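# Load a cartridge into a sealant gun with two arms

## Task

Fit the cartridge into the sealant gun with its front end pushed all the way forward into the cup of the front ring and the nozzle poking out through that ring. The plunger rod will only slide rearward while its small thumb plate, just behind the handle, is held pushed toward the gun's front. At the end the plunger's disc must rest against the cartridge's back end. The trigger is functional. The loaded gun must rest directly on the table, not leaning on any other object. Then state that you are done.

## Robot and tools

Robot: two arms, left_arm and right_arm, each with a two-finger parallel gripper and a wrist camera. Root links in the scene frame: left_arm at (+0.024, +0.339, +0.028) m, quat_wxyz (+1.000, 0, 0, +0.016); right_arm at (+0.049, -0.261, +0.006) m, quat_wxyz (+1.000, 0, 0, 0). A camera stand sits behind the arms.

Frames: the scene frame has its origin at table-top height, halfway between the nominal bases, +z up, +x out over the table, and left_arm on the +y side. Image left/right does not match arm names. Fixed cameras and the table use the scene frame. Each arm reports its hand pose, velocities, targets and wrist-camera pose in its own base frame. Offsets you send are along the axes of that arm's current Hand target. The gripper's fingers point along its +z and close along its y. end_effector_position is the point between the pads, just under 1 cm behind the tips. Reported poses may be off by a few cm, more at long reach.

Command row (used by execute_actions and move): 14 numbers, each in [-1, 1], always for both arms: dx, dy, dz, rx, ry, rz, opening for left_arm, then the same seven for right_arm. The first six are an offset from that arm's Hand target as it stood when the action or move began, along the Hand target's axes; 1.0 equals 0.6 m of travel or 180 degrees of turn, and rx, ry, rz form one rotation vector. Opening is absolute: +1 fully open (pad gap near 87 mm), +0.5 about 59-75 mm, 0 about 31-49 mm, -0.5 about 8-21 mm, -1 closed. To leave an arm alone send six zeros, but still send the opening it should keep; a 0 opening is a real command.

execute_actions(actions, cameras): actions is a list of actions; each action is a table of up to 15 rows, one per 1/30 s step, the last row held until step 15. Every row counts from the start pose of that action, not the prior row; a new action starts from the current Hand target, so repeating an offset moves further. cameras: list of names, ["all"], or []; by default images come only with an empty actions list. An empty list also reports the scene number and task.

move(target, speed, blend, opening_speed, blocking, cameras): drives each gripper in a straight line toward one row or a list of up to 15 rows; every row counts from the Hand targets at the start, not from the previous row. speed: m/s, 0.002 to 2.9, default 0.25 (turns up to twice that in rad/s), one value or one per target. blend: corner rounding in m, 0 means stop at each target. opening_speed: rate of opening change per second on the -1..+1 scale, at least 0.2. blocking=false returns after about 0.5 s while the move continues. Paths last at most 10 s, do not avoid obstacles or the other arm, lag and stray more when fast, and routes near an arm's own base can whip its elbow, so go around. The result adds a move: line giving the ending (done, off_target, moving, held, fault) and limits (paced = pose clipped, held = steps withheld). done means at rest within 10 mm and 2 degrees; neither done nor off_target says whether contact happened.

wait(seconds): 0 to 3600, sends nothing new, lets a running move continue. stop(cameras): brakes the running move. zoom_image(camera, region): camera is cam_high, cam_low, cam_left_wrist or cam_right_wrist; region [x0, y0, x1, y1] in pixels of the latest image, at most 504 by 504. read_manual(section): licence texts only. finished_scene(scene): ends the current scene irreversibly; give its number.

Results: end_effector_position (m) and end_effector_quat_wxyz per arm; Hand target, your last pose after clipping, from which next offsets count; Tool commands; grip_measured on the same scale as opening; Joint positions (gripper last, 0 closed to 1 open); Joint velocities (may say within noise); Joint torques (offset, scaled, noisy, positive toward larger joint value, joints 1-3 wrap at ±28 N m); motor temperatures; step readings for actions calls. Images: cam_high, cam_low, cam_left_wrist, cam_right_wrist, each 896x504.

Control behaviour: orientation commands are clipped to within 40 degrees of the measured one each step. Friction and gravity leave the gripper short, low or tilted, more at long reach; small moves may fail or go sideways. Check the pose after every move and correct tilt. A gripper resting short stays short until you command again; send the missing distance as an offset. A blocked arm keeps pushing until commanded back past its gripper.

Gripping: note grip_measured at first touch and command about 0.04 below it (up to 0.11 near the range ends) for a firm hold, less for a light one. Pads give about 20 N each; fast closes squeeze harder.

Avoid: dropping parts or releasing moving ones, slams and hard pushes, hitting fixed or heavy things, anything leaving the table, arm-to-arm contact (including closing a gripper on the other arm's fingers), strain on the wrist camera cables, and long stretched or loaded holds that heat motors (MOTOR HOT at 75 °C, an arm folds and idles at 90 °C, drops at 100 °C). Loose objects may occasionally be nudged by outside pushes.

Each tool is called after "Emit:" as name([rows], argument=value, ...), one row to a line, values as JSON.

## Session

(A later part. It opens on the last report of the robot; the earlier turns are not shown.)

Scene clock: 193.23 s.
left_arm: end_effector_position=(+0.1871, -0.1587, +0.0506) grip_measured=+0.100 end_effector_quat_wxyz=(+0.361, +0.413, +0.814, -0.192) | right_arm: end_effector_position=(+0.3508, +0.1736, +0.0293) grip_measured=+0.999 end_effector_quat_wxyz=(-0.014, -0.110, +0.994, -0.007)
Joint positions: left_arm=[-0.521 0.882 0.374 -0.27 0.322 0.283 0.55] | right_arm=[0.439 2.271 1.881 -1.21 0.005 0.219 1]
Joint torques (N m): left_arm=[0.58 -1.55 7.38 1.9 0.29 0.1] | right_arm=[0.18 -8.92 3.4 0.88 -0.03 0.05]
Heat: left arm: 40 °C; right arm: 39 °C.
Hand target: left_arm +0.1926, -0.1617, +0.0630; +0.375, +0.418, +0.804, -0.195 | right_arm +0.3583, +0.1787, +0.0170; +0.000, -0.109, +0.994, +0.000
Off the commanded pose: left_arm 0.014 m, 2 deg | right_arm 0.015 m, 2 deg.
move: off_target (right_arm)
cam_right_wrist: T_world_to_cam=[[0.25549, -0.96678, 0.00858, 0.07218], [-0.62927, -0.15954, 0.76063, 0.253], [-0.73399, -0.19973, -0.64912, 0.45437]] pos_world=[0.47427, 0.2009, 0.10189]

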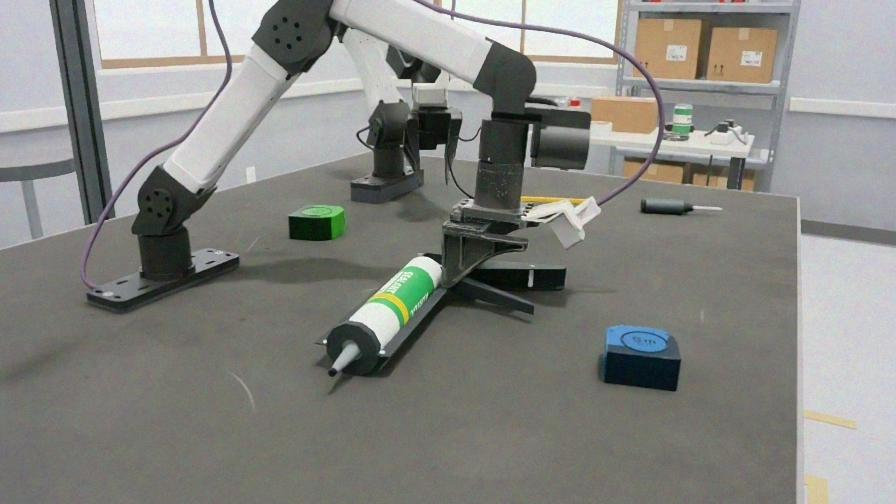

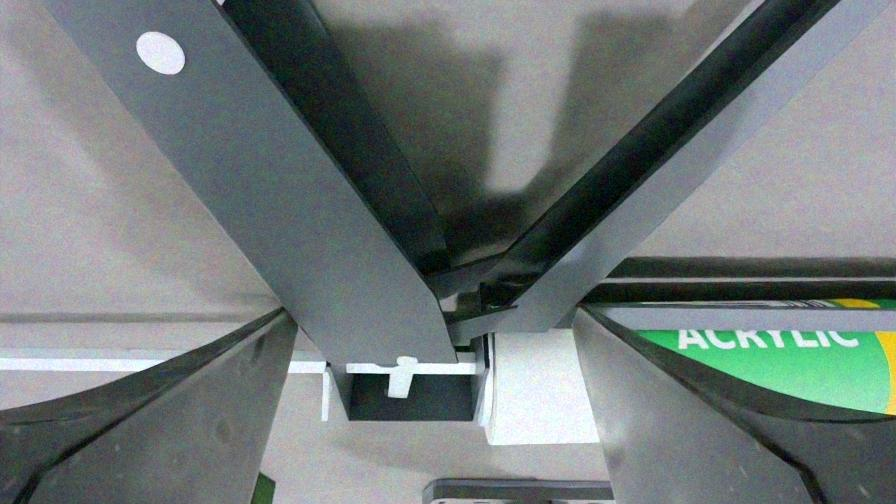

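Emit:
move([
  [0,0,0,0,0,0,0.1,0,0,-0.055,0,0,0,1.0],
  [0,0,0,0,0,0,0.1,-0.0106,-0.0046,-0.055,0,0,0,1.0],
  [0,0,0,0,0,0,0.1,-0.0106,-0.0046,0,0,0,0,1.0],
], speed=0.1, blend=[0.003,0.003,0], cameras=["cam_low","cam_right_wrist"])

Emit:
zoom_image(camera="cam_low", region=[380, 190, 560, 340])

Scene clock: 196.37 s.
left_arm: end_effector_position=(+0.1871, -0.1587, +0.0506) grip_measured=+0.100 end_effector_quat_wxyz=(+0.361, +0.413, +0.814, -0.192) | right_arm: end_effector_position=(+0.3630, +0.1781, +0.0249) grip_measured=+0.999 end_effector_quat_wxyz=(+0.001, -0.108, +0.994, -0.002)
Joint positions: left_arm=[-0.521 0.882 0.374 -0.27 0.322 0.283 0.55] | right_arm=[0.436 2.295 1.91 -1.184 0.005 0.219 1]
Joint torques (N m): left_arm=[0.58 -1.58 7.39 1.89 0.3 0.1] | right_arm=[-0.38 -9.01 4.55 0.52 -0.03 -0.06]
Heat: left arm: 40 °C; right arm: 40 °C.
Hand target: left_arm +0.1926, -0.1617, +0.0630; +0.375, +0.418, +0.804, -0.195 | right_arm +0.3651, +0.1774, +0.0169; +0.000, -0.109, +0.994, +0.000
Off the commanded pose: left_arm 0.014 m, 2 deg | right_arm 0.008 m, 0 deg.
move: done
cam_right_wrist: T_world_to_cam=[[0.25275, -0.96753, 0.00292, 0.07469], [-0.65121, -0.16788, 0.74009, 0.27452], [-0.71557, -0.18896, -0.6725, 0.45334]] pos_world=[0.48429, 0.20401, 0.10148]

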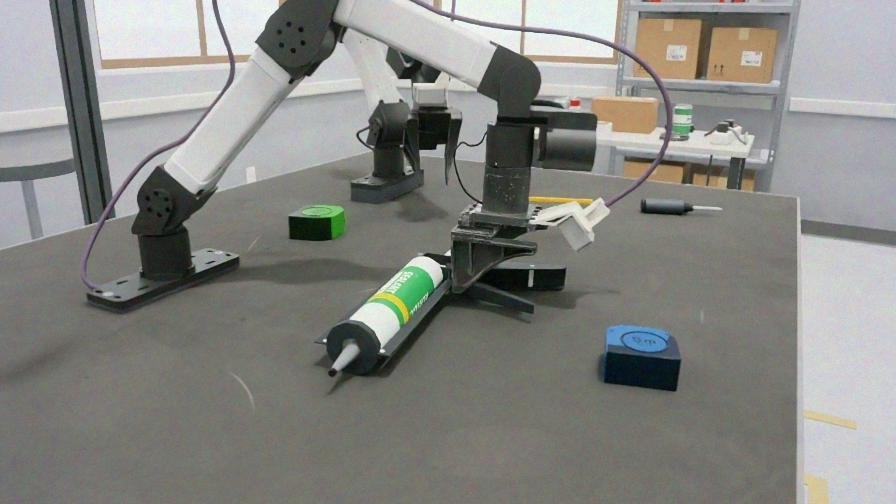

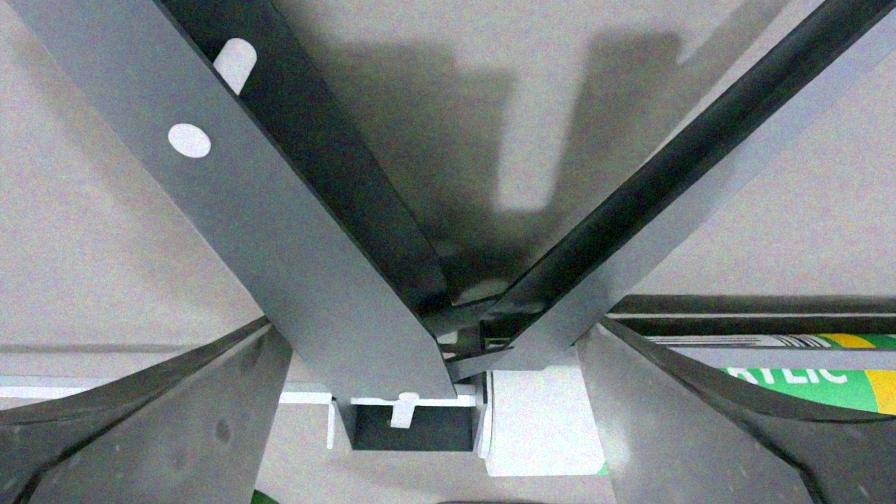

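Scaled by 2.800 from the camera's image (finer frame: 1280x720).

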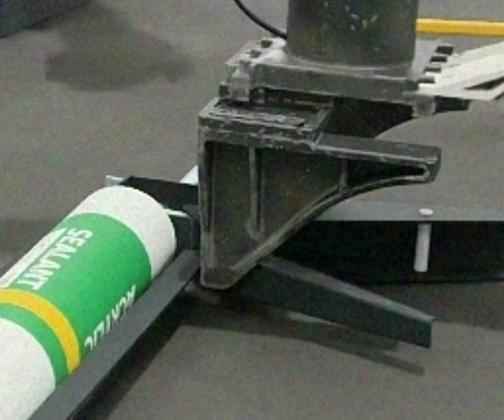

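Emit:
move([
  [0,0,0,0,0,0,0.1,0,0,0,0,0,0,0.2],
  [0,0,0,0,0,0,0.1,0,0,0,0,0,0,-0.25],
], opening_speed=0.7, cameras=["cam_low","cam_right_wrist"])

Emit:
zoom_image(camera="cam_low", region=[300, 210, 480, 390])

Scene clock: 198.90 s.
left_arm: end_effector_position=(+0.1871, -0.1587, +0.0506) grip_measured=+0.100 end_effector_quat_wxyz=(+0.361, +0.413, +0.814, -0.192) | right_arm: end_effector_position=(+0.3682, +0.1793, +0.0242) grip_measured=+0.301 end_effector_quat_wxyz=(+0.011, -0.112, +0.994, +0.004)
Joint positions: left_arm=[-0.521 0.882 0.374 -0.27 0.322 0.283 0.55] | right_arm=[0.432 2.295 1.91 -1.162 -0.001 0.208 0.65]
Joint torques (N m): left_arm=[0.62 -1.58 7.36 1.91 0.3 0.11] | right_arm=[-0.02 -9.06 4.64 0.33 0.03 0.07]
Heat: left arm: 40 °C; right arm: 40 °C.
Hand target: left_arm +0.1926, -0.1617, +0.0630; +0.375, +0.418, +0.804, -0.195 | right_arm +0.3651, +0.1773, +0.0169; +0.000, -0.109, +0.994, +0.000
Off the commanded pose: left_arm 0.014 m, 2 deg | right_arm 0.008 m, 1 deg.
move: done
cam_right_wrist: T_world_to_cam=[[0.25949, -0.96572, -0.00672, 0.07202], [-0.66237, -0.18304, 0.72647, 0.28594], [-0.7028, -0.18407, -0.68716, 0.45161]] pos_world=[0.4881, 0.20502, 0.10309]

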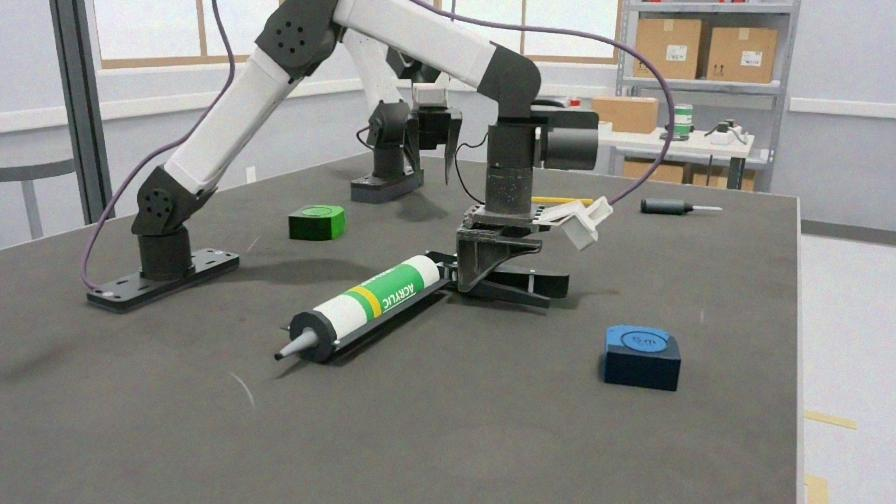

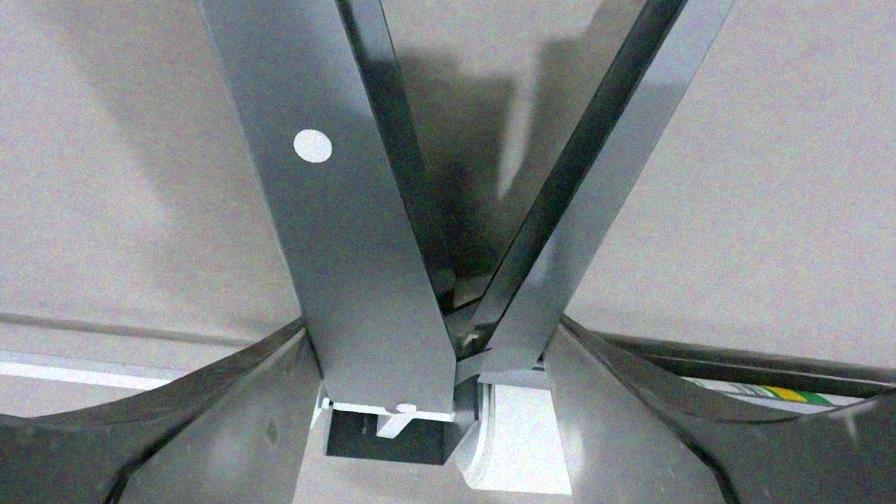

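Scaled by 2.800 from the camera's image (finer frame: 1280x720).

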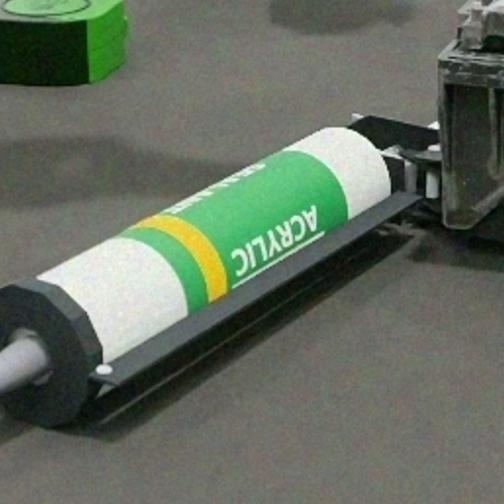

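Emit:
move([
  [0,0,0,0,0,0,0.1,0,0,0,0,0,0,0.95],
  [0,0,0,0,0,0,0.1,0,0,-0.2,0,0,0,0.95],
], opening_speed=1.5, speed=0.25, cameras=["cam_low","cam_high","cam_right_wrist"])

Emit:
zoom_image(camera="cam_low", region=[260, 290, 360, 390])

Emit:
zoom_image(camera="cam_right_wrist", region=[250, 0, 754, 504])

Emit:
zoom_image(camera="cam_high", region=[250, 220, 390, 320])

Scene clock: 201.80 s.
left_arm: end_effector_position=(+0.1871, -0.1587, +0.0506) grip_measured=+0.100 end_effector_quat_wxyz=(+0.361, +0.413, +0.814, -0.192) | right_arm: end_effector_position=(+0.3656, +0.1775, +0.1292) grip_measured=+0.950 end_effector_quat_wxyz=(+0.020, -0.111, +0.994, +0.005)
Joint positions: left_arm=[-0.521 0.882 0.374 -0.27 0.322 0.283 0.55] | right_arm=[0.432 2.289 2.321 -1.561 0.002 0.208 0.975]
Joint torques (N m): left_arm=[0.58 -1.62 7.35 1.9 0.29 0.11] | right_arm=[-0.06 -11.15 5.72 0.31 -0.01 0.07]
Heat: left arm: 40 °C; right arm: 41 °C.
Hand target: left_arm +0.1926, -0.1617, +0.0630; +0.375, +0.418, +0.804, -0.195 | right_arm +0.3652, +0.1774, +0.1370; +0.000, -0.109, +0.994, +0.000
Off the commanded pose: left_arm 0.014 m, 2 deg | right_arm 0.008 m, 2 deg.
joint sent to its limit (right arm) — joint 4 (wrist pitch), lower limit. The joint targets are off in orientation, not in position.
move: done
cam_right_wrist: T_world_to_cam=[[0.25877, -0.96592, -0.0066, 0.07185], [-0.67628, -0.18604, 0.71277, 0.215], [-0.6897, -0.17998, -0.70137, 0.51791]] pos_world=[0.48401, 0.20262, 0.21048]
Images, in order (width x height): cam_high 896x504, cam_low 896x504, cam_right_wrist 896x504.

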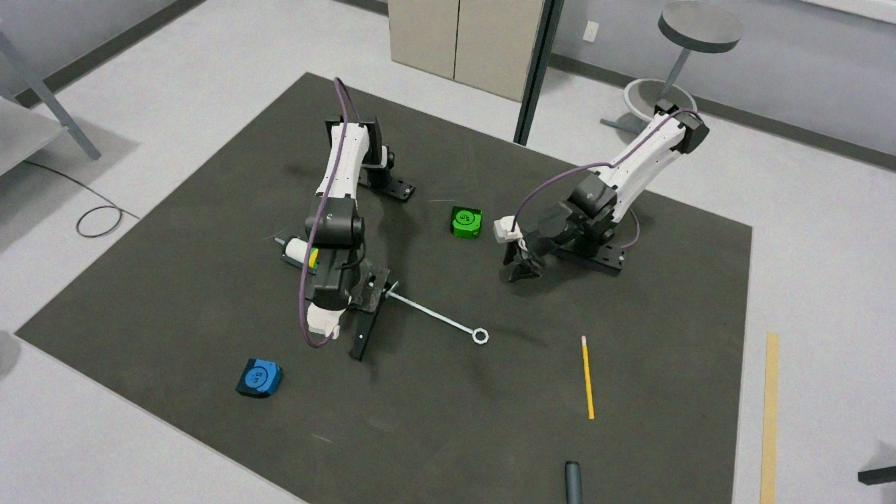

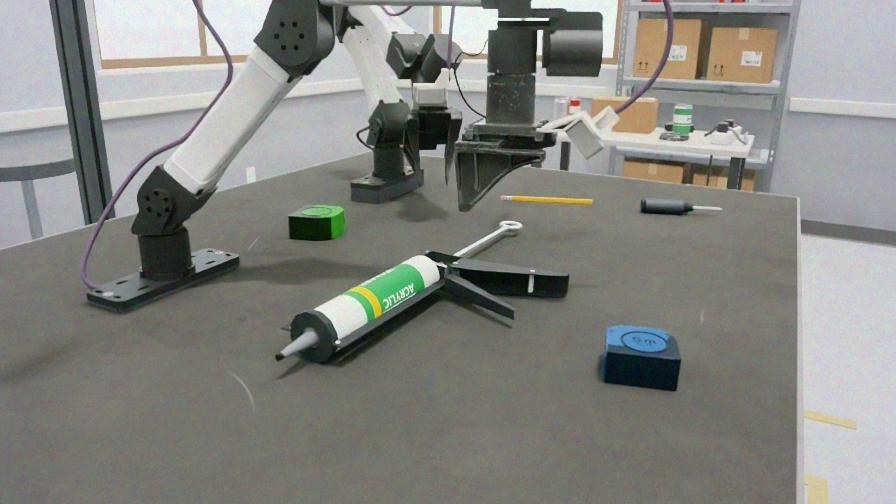

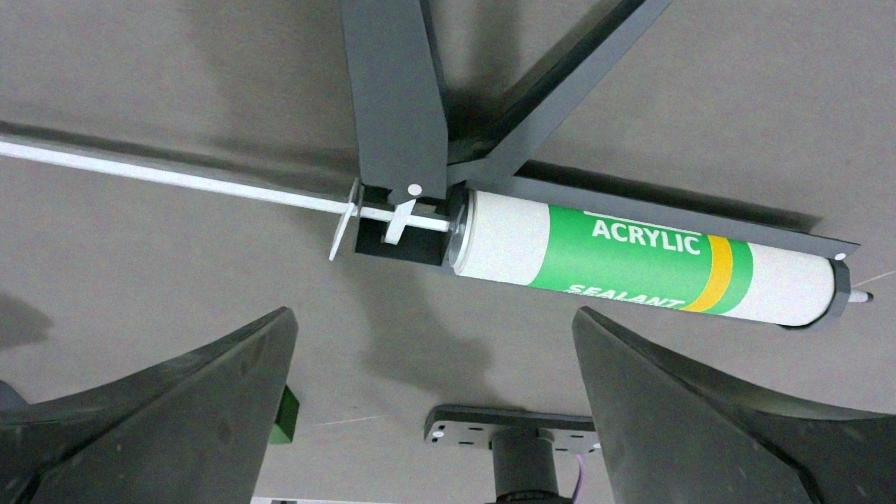

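Scaled by 5.040 from the camera's image (finer frame: 1280x720).

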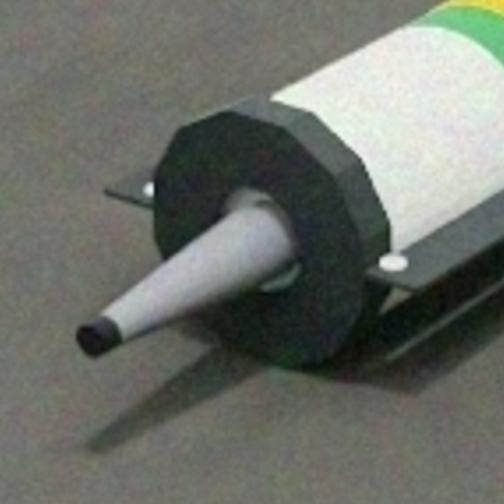

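Scaled by 1.000.

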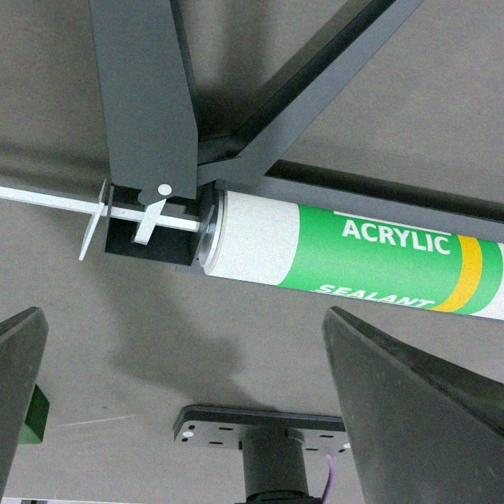

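Scaled by 3.600 from the camera's image (finer frame: 1280x720).

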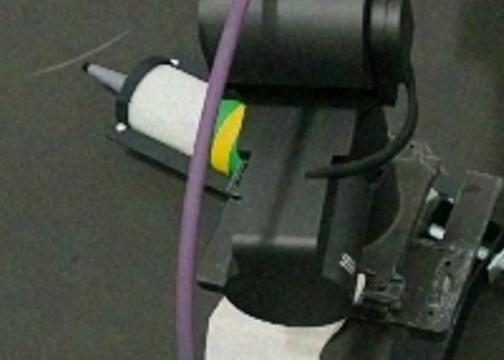

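Emit:
zoom_image(camera="cam_right_wrist", region=[720, 200, 896, 350])

Emit:
zoom_image(camera="cam_right_wrist", region=[320, 150, 560, 300])

Emit:
zoom_image(camera="cam_high", region=[268, 225, 328, 275])

Scaled by 2.864 from the camera's image (finer frame: 1280x720).

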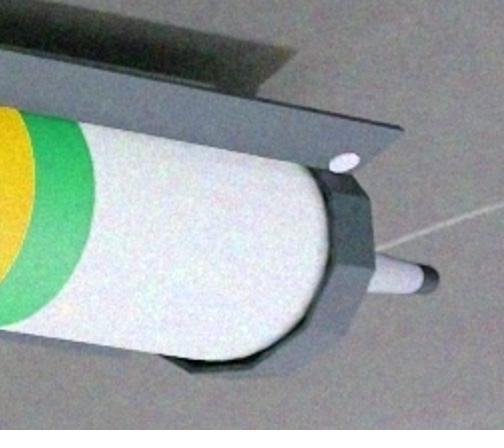

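Scaled by 2.100 from the camera's image (finer frame: 1280x720).

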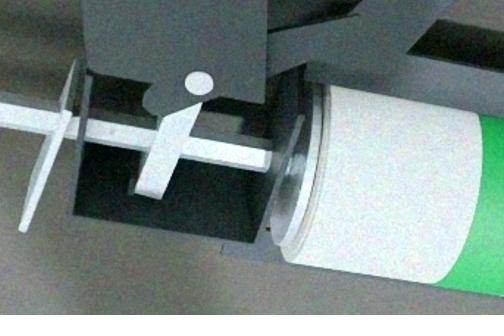

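Scaled by 8.400 from the camera's image (finer frame: 1280x720).

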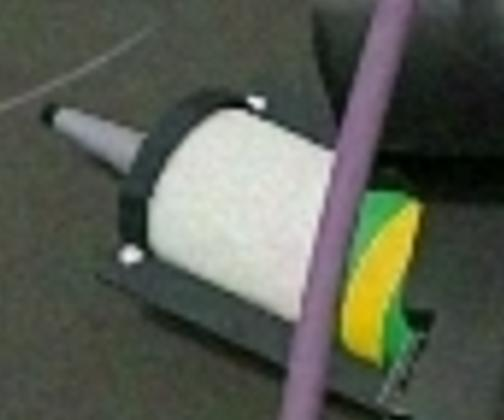

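Emit:
move([
  [0,0,0,0,0,0,0.1,0.0064,-0.0044,0.09,0,0,0.0578,1.0],
  [0,0,0,0,0,0,0.1,0.0064,-0.0044,0.2,0,0,0.0578,1.0],
], speed=0.15, blend=[0.005,0], cameras=["cam_right_wrist"])

Scene clock: 207.83 s.
left_arm: end_effector_position=(+0.1871, -0.1587, +0.0506) grip_measured=+0.100 end_effector_quat_wxyz=(+0.361, +0.413, +0.814, -0.192) | right_arm: end_effector_position=(+0.3494, +0.1684, +0.0272) grip_measured=+0.999 end_effector_quat_wxyz=(-0.026, -0.023, +0.999, -0.016)
Joint positions: left_arm=[-0.521 0.882 0.374 -0.27 0.322 0.283 0.55] | right_arm=[0.415 2.281 1.883 -1.232 0.01 0.369 1]
Joint torques (N m): left_arm=[0.61 -1.57 7.39 1.9 0.3 0.11] | right_arm=[-0.34 -9.91 2.92 1.03 -0.08 0.06]
Motor temperatures (°C): left_arm=[26 31 40 35 25 25 23] | right_arm=[26 43 38 27 27 24 28]
Heat: left arm: 40 °C; right arm: 43 °C.
Hand target: left_arm +0.1926, -0.1617, +0.0630; +0.375, +0.418, +0.804, -0.195 | right_arm +0.3620, +0.1741, +0.0170; +0.000, -0.018, +1.000, +0.000
Off the commanded pose: left_arm 0.014 m, 2 deg | right_arm 0.017 m, 3 deg.
move: off_target (right_arm)
cam_right_wrist: T_world_to_cam=[[0.08542, -0.99598, 0.02688, 0.13132], [-0.6302, -0.03311, 0.77573, 0.23142], [-0.77172, -0.0832, -0.6305, 0.44398]] pos_world=[0.47725, 0.17539, 0.09688]

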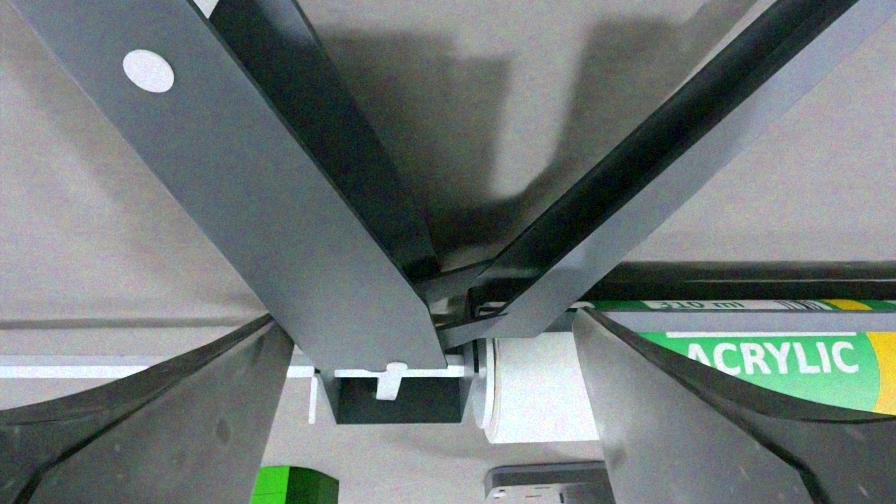

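Emit:
move([
  [0,0,0,0,0,0,0.1,0,0,-0.055,0,0,0,1.0],
  [0,0,0,0,0,0,0.1,-0.0067,-0.0088,-0.055,0,0,0,1.0],
  [0,0,0,0,0,0,0.1,-0.0067,-0.0088,0,0,0,0,1.0],
], speed=0.1, blend=[0.003,0.003,0], cameras=["cam_right_wrist"])

Scene clock: 209.70 s.
left_arm: end_effector_position=(+0.1871, -0.1587, +0.0506) grip_measured=+0.100 end_effector_quat_wxyz=(+0.361, +0.413, +0.814, -0.192) | right_arm: end_effector_position=(+0.3648, +0.1703, +0.0235) grip_measured=+0.999 end_effector_quat_wxyz=(+0.001, -0.017, +1.000, +0.000)
Joint positions: left_arm=[-0.521 0.882 0.374 -0.27 0.322 0.283 0.55] | right_arm=[0.4 2.28 1.878 -1.167 0 0.366 1]
Joint torques (N m): left_arm=[0.57 -1.61 7.39 1.89 0.3 0.11] | right_arm=[-0.23 -9.32 4.34 0.48 0.03 -0.08]
Heat: left arm: 40 °C; right arm: 43 °C.
Hand target: left_arm +0.1926, -0.1617, +0.0630; +0.375, +0.418, +0.804, -0.195 | right_arm +0.3663, +0.1689, +0.0171; +0.000, -0.018, +1.000, +0.000
Off the commanded pose: left_arm 0.014 m, 2 deg | right_arm 0.007 m, 0 deg.
move: done
cam_right_wrist: T_world_to_cam=[[0.07162, -0.99743, -0.00214, 0.13797], [-0.67003, -0.0497, 0.74067, 0.26221], [-0.73887, -0.05162, -0.67187, 0.43729]] pos_world=[0.48891, 0.17322, 0.09989]

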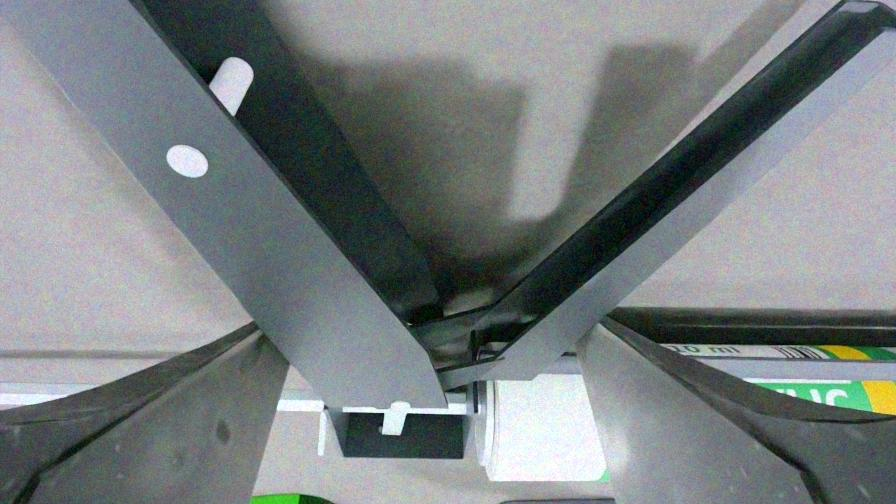

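Emit:
move([
  [0,0,0,0,0,0,0.1,0,0,0,0,0,0,0.2],
  [0,0,0,0,0,0,0.1,0,0,0,0,0,0,-0.3],
], opening_speed=0.8, cameras=["cam_low","cam_right_wrist"])

Emit:
zoom_image(camera="cam_low", region=[240, 210, 420, 390])

Scene clock: 212.13 s.
left_arm: end_effector_position=(+0.1871, -0.1587, +0.0506) grip_measured=+0.100 end_effector_quat_wxyz=(+0.361, +0.413, +0.814, -0.192) | right_arm: end_effector_position=(+0.3704, +0.1713, +0.0228) grip_measured=+0.316 end_effector_quat_wxyz=(+0.011, -0.020, +1.000, +0.005)
Joint positions: left_arm=[-0.521 0.882 0.374 -0.27 0.322 0.283 0.55] | right_arm=[0.397 2.28 1.878 -1.145 -0.002 0.356 0.658]
Joint torques (N m): left_arm=[0.64 -1.61 7.42 1.9 0.29 0.11] | right_arm=[0.02 -9.35 4.41 0.3 0.05 0.04]
Heat: left arm: 40 °C; right arm: 43 °C.
Hand target: left_arm +0.1926, -0.1617, +0.0630; +0.375, +0.418, +0.804, -0.195 | right_arm +0.3662, +0.1689, +0.0171; +0.000, -0.018, +1.000, +0.000
Off the commanded pose: left_arm 0.014 m, 2 deg | right_arm 0.007 m, 1 deg.
move: done
cam_right_wrist: T_world_to_cam=[[0.0786, -0.99685, -0.01095, 0.13605], [-0.68431, -0.06194, 0.72655, 0.27429], [-0.72494, -0.04962, -0.68702, 0.43577]] pos_world=[0.49291, 0.17423, 0.10159]

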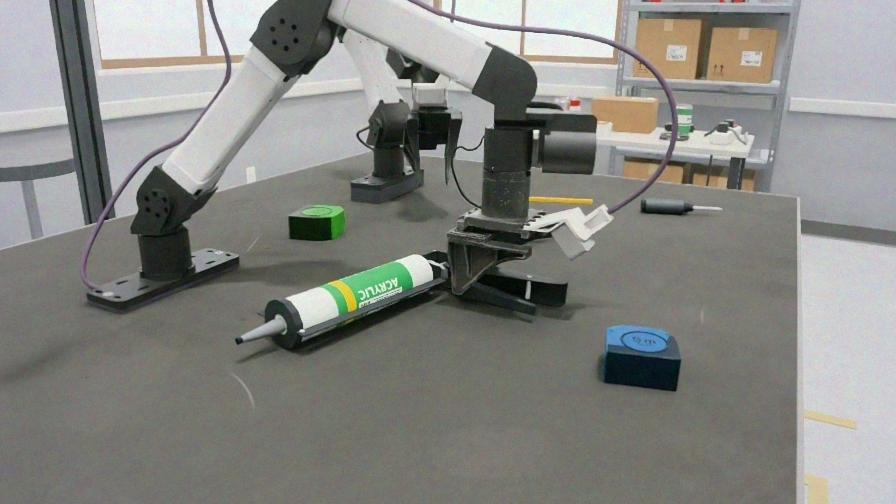

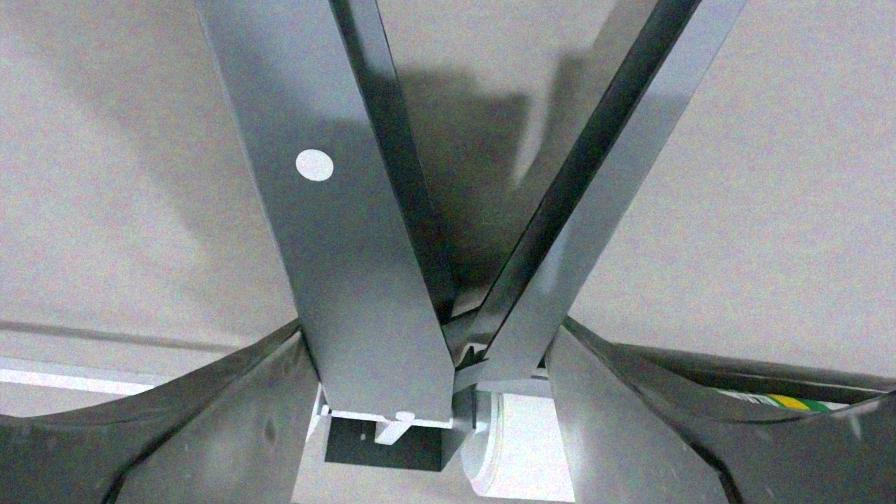

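Scaled by 2.800 from the camera's image (finer frame: 1280x720).

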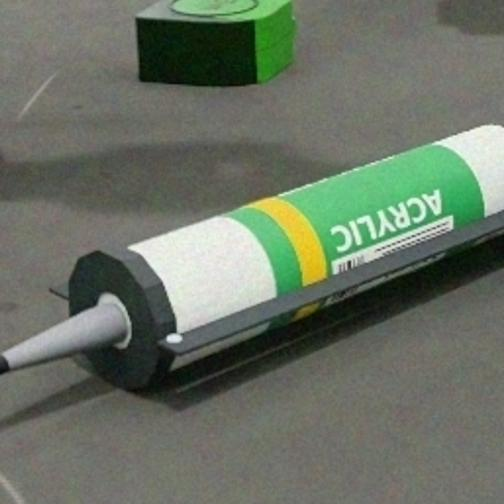

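Emit:
move([
  [0,0,0,0,0,0,0.1,0,0,0,0,0,0,0.95],
  [0,0,0,0,0,0,0.1,0,0,-0.2,0,0,0,0.95],
], opening_speed=1.5, speed=0.25, cameras=["cam_low","cam_high","cam_right_wrist"])

Emit:
zoom_image(camera="cam_low", region=[225, 270, 345, 370])

Emit:
zoom_image(camera="cam_right_wrist", region=[320, 150, 560, 300])

Emit:
zoom_image(camera="cam_right_wrist", region=[720, 200, 896, 350])

Scene clock: 215.13 s.
left_arm: end_effector_position=(+0.1871, -0.1587, +0.0506) grip_measured=+0.100 end_effector_quat_wxyz=(+0.361, +0.413, +0.814, -0.192) | right_arm: end_effector_position=(+0.3666, +0.1695, +0.1295) grip_measured=+0.950 end_effector_quat_wxyz=(+0.015, -0.020, +1.000, +0.006)
Joint positions: left_arm=[-0.521 0.882 0.374 -0.27 0.322 0.283 0.55] | right_arm=[0.397 2.275 2.297 -1.561 -0.001 0.357 0.975]
Joint torques (N m): left_arm=[0.61 -1.55 7.39 1.9 0.3 0.11] | right_arm=[-0.01 -11.06 5.74 0.29 0.01 0.05]
Heat: left arm: 40 °C; right arm: 43 °C.
Hand target: left_arm +0.1926, -0.1617, +0.0630; +0.375, +0.418, +0.804, -0.195 | right_arm +0.3663, +0.1690, +0.1370; +0.000, -0.018, +1.000, +0.000
Off the commanded pose: left_arm 0.014 m, 2 deg | right_arm 0.008 m, 2 deg.
joint sent to its limit (right arm) — joint 4 (wrist pitch), lower limit. The joint targets are off in orientation, not in position.
move: done
cam_right_wrist: T_world_to_cam=[[0.07836, -0.99684, -0.01303, 0.13614], [-0.69039, -0.06369, 0.72062, 0.19721], [-0.71918, -0.04747, -0.6932, 0.50466]] pos_world=[0.48842, 0.17223, 0.20949]
Images, in order (width x height): cam_high 896x504, cam_low 896x504, cam_right_wrist 896x504.

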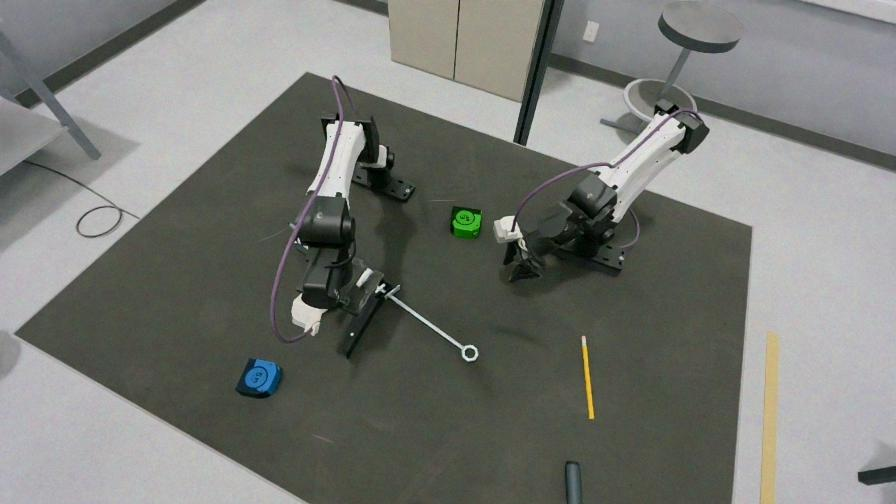

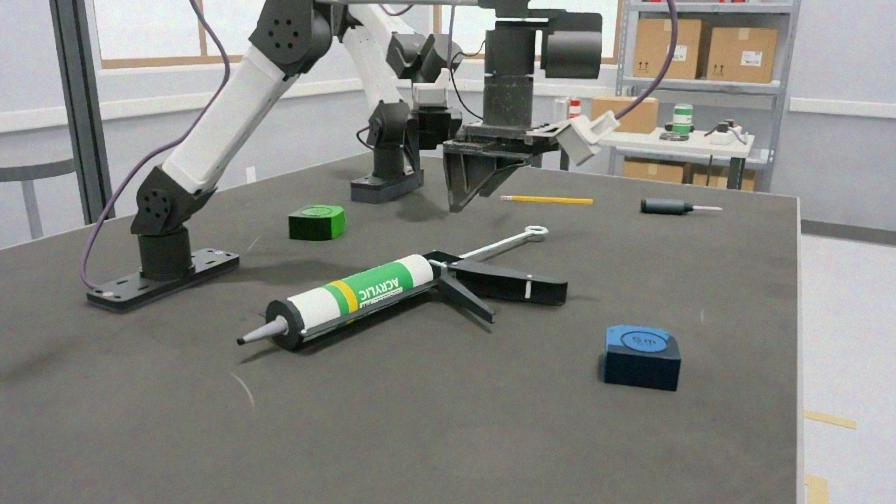

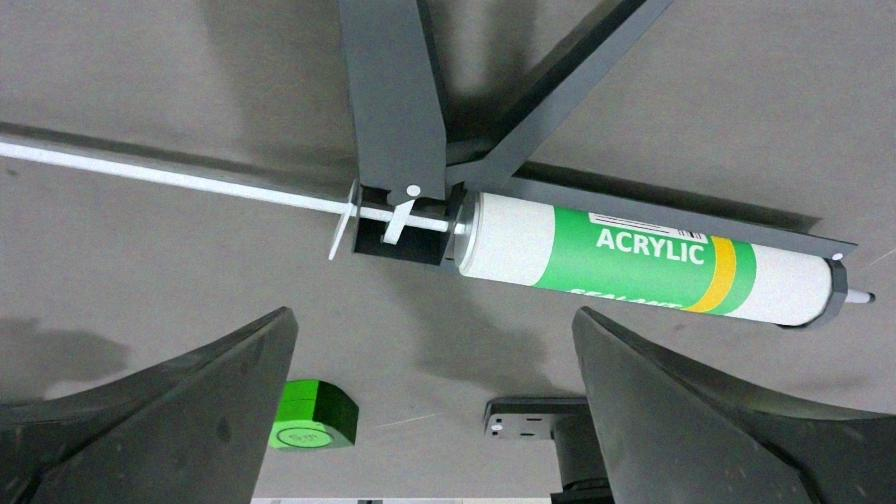

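Scaled by 4.200 from the camera's image (finer frame: 1280x720).

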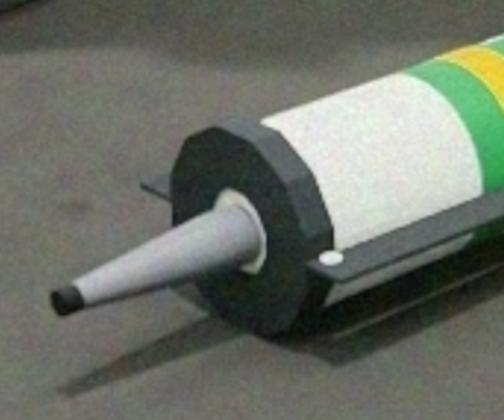

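Scaled by 2.100 from the camera's image (finer frame: 1280x720).

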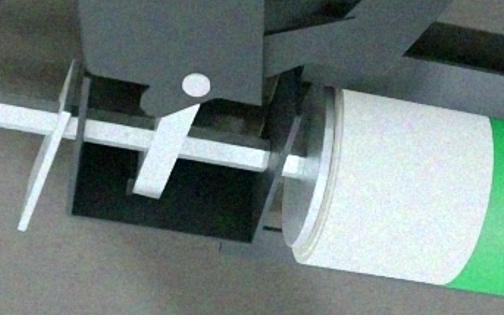

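Scaled by 2.864 from the camera's image (finer frame: 1280x720).

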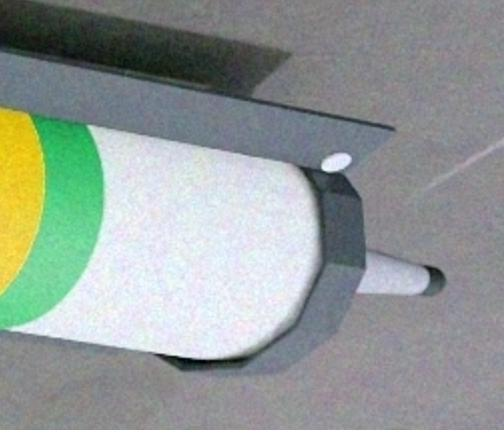

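Emit:
move([
  [0,0,0,0,0,0,0.1,0.0013,-0.0142,0.11,0,0,0.0578,1.0],
  [0,0,0,0,0,0,0.1,0.0013,-0.0142,0.2,0,0,0.0578,1.0],
], speed=0.15, blend=[0.005,0], cameras=["cam_right_wrist"])

Scene clock: 217.40 s.
left_arm: end_effector_position=(+0.1871, -0.1587, +0.0506) grip_measured=+0.100 end_effector_quat_wxyz=(+0.361, +0.413, +0.814, -0.192) | right_arm: end_effector_position=(+0.3522, +0.1587, +0.0400) grip_measured=+0.999 end_effector_quat_wxyz=(-0.024, +0.067, +0.997, +0.006)
Joint positions: left_arm=[-0.521 0.882 0.374 -0.27 0.322 0.283 0.55] | right_arm=[0.358 2.231 1.852 -1.23 -0.031 0.492 0.999]
Joint torques (N m): left_arm=[0.62 -1.58 7.42 1.9 0.29 0.11] | right_arm=[0.46 -7.51 2.33 1.19 0.35 0.19]
Heat: left arm: 40 °C; right arm: 44 °C.
Hand target: left_arm +0.1926, -0.1617, +0.0630; +0.375, +0.418, +0.804, -0.195 | right_arm +0.3657, +0.1603, +0.0170; +0.000, +0.073, +0.997, +0.000
Off the commanded pose: left_arm 0.014 m, 2 deg | right_arm 0.027 m, 3 deg.
move: off_target (right_arm)
cam_right_wrist: T_world_to_cam=[[-0.0966, -0.99524, -0.01319, 0.18672], [-0.6327, 0.05117, 0.7727, 0.21056], [-0.76835, 0.08299, -0.63463, 0.42601]] pos_world=[0.47858, 0.1397, 0.11012]

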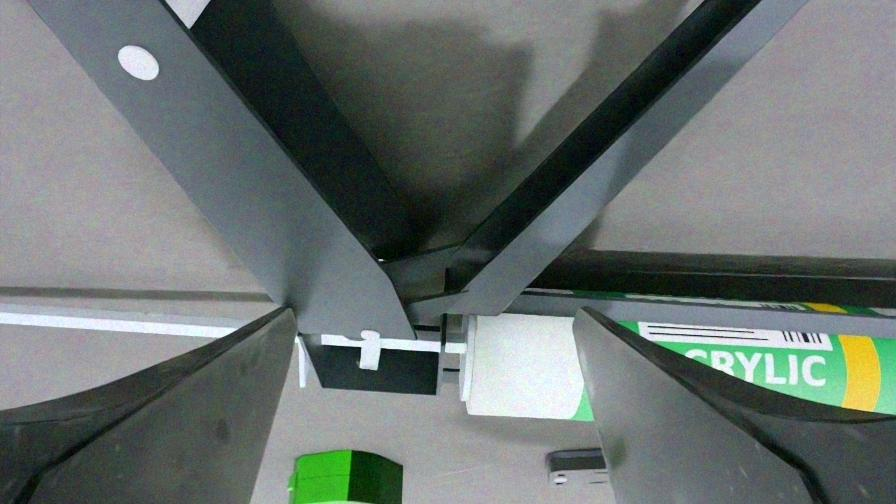

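Emit:
move([
  [0,0,0,0,0,0,0.1,0,0,-0.075,0,0,0,1.0],
  [0,0,0,0,0,0,0.1,-0.0066,0.0112,-0.075,0,0,0,1.0],
  [0,0,0,0,0,0,0.1,-0.0066,0.0112,0,0,0,0,1.0],
], speed=0.12, blend=[0.003,0.003,0], cameras=["cam_right_wrist"])

Scene clock: 220.40 s.
left_arm: end_effector_position=(+0.1871, -0.1587, +0.0506) grip_measured=+0.100 end_effector_quat_wxyz=(+0.361, +0.413, +0.814, -0.192) | right_arm: end_effector_position=(+0.3666, +0.1641, +0.0250) grip_measured=+0.999 end_effector_quat_wxyz=(-0.007, +0.071, +0.997, +0.001)
Joint positions: left_arm=[-0.521 0.882 0.374 -0.27 0.322 0.283 0.55] | right_arm=[0.367 2.276 1.875 -1.18 -0.008 0.509 1]
Joint torques (N m): left_arm=[0.59 -1.61 7.41 1.9 0.28 0.11] | right_arm=[0.5 -8.99 4.52 0.59 0.12 0.1]
Heat: left arm: 40 °C; right arm: 43 °C.
Hand target: left_arm +0.1926, -0.1617, +0.0630; +0.375, +0.418, +0.804, -0.195 | right_arm +0.3706, +0.1663, +0.0170; +0.000, +0.072, +0.997, +0.000
Off the commanded pose: left_arm 0.014 m, 2 deg | right_arm 0.009 m, 1 deg.
move: done
cam_right_wrist: T_world_to_cam=[[-0.10369, -0.9946, -0.00388, 0.19555], [-0.65772, 0.06564, 0.7504, 0.23829], [-0.7461, 0.08036, -0.66097, 0.42007]] pos_world=[0.49042, 0.14509, 0.0996]

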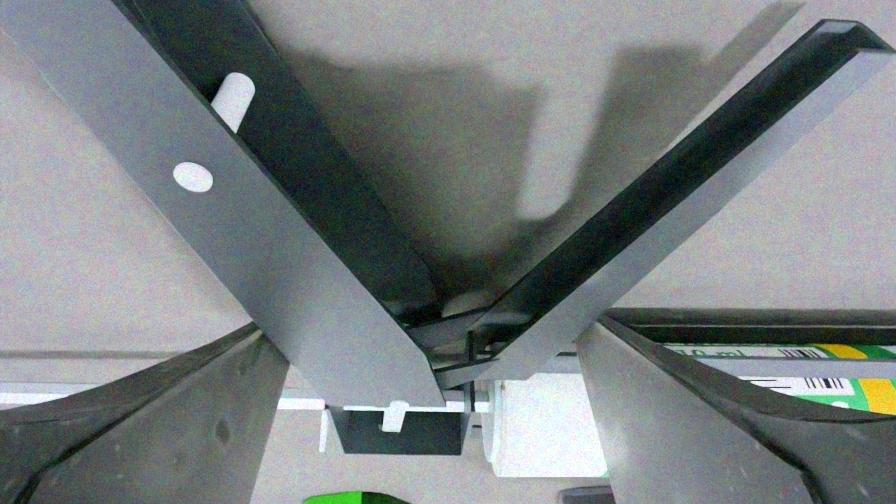

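Same as before. Squeeze.

Emit:
move([
  [0,0,0,0,0,0,0.1,0,0,0,0,0,0,0.2],
  [0,0,0,0,0,0,0.1,0,0,0,0,0,0,-0.3],
], opening_speed=0.8, cameras=["cam_right_wrist","cam_low"])

Emit:
zoom_image(camera="cam_right_wrist", region=[280, 254, 620, 504])

Scene clock: 222.90 s.
left_arm: end_effector_position=(+0.1871, -0.1587, +0.0506) grip_measured=+0.100 end_effector_quat_wxyz=(+0.361, +0.413, +0.814, -0.192) | right_arm: end_effector_position=(+0.3693, +0.1654, +0.0245) grip_measured=+0.554 end_effector_quat_wxyz=(-0.001, +0.070, +0.998, +0.003)
Joint positions: left_arm=[-0.521 0.882 0.374 -0.27 0.322 0.283 0.55] | right_arm=[0.369 2.276 1.875 -1.168 -0.006 0.508 0.777]
Joint torques (N m): left_arm=[0.54 -1.59 7.46 1.9 0.29 0.1] | right_arm=[0.38 -9.03 4.55 0.5 0.1 0.11]
Heat: left arm: 40 °C; right arm: 43 °C.
Hand target: left_arm +0.1926, -0.1617, +0.0630; +0.375, +0.418, +0.804, -0.195 | right_arm +0.3707, +0.1663, +0.0170; +0.000, +0.073, +0.997, +0.000
Off the commanded pose: left_arm 0.014 m, 2 deg | right_arm 0.008 m, 0 deg.
move: done
cam_right_wrist: T_world_to_cam=[[-0.10096, -0.99486, -0.00746, 0.19619], [-0.66698, 0.06212, 0.74248, 0.24459], [-0.7382, 0.07994, -0.66983, 0.41896]] pos_world=[0.49222, 0.14649, 0.1005]
Images, in order (width x height): cam_low 896x504, cam_right_wrist 896x504.

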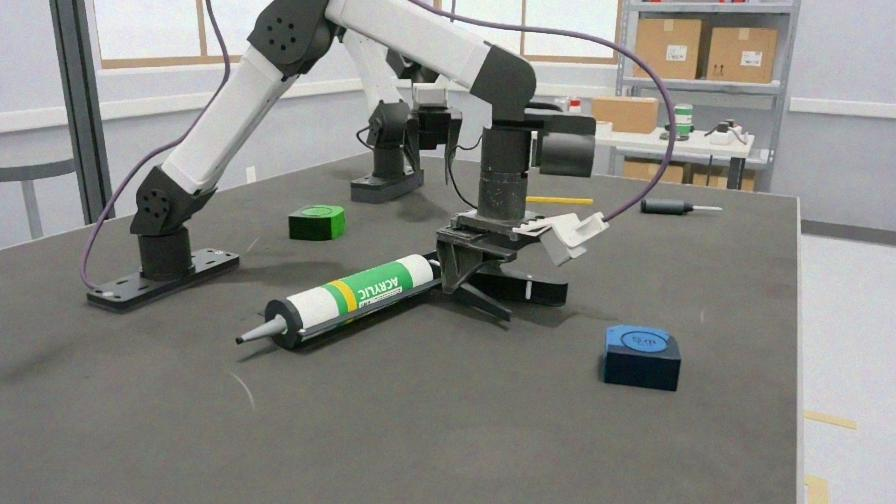

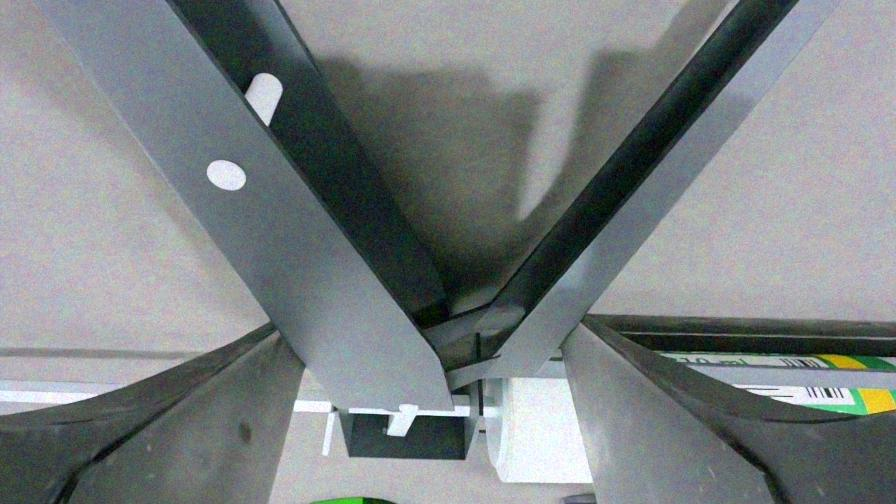

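Scaled by 1.482 from the camera's image (finer frame: 1280x720).

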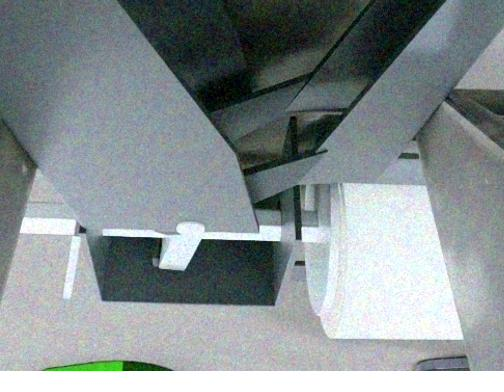

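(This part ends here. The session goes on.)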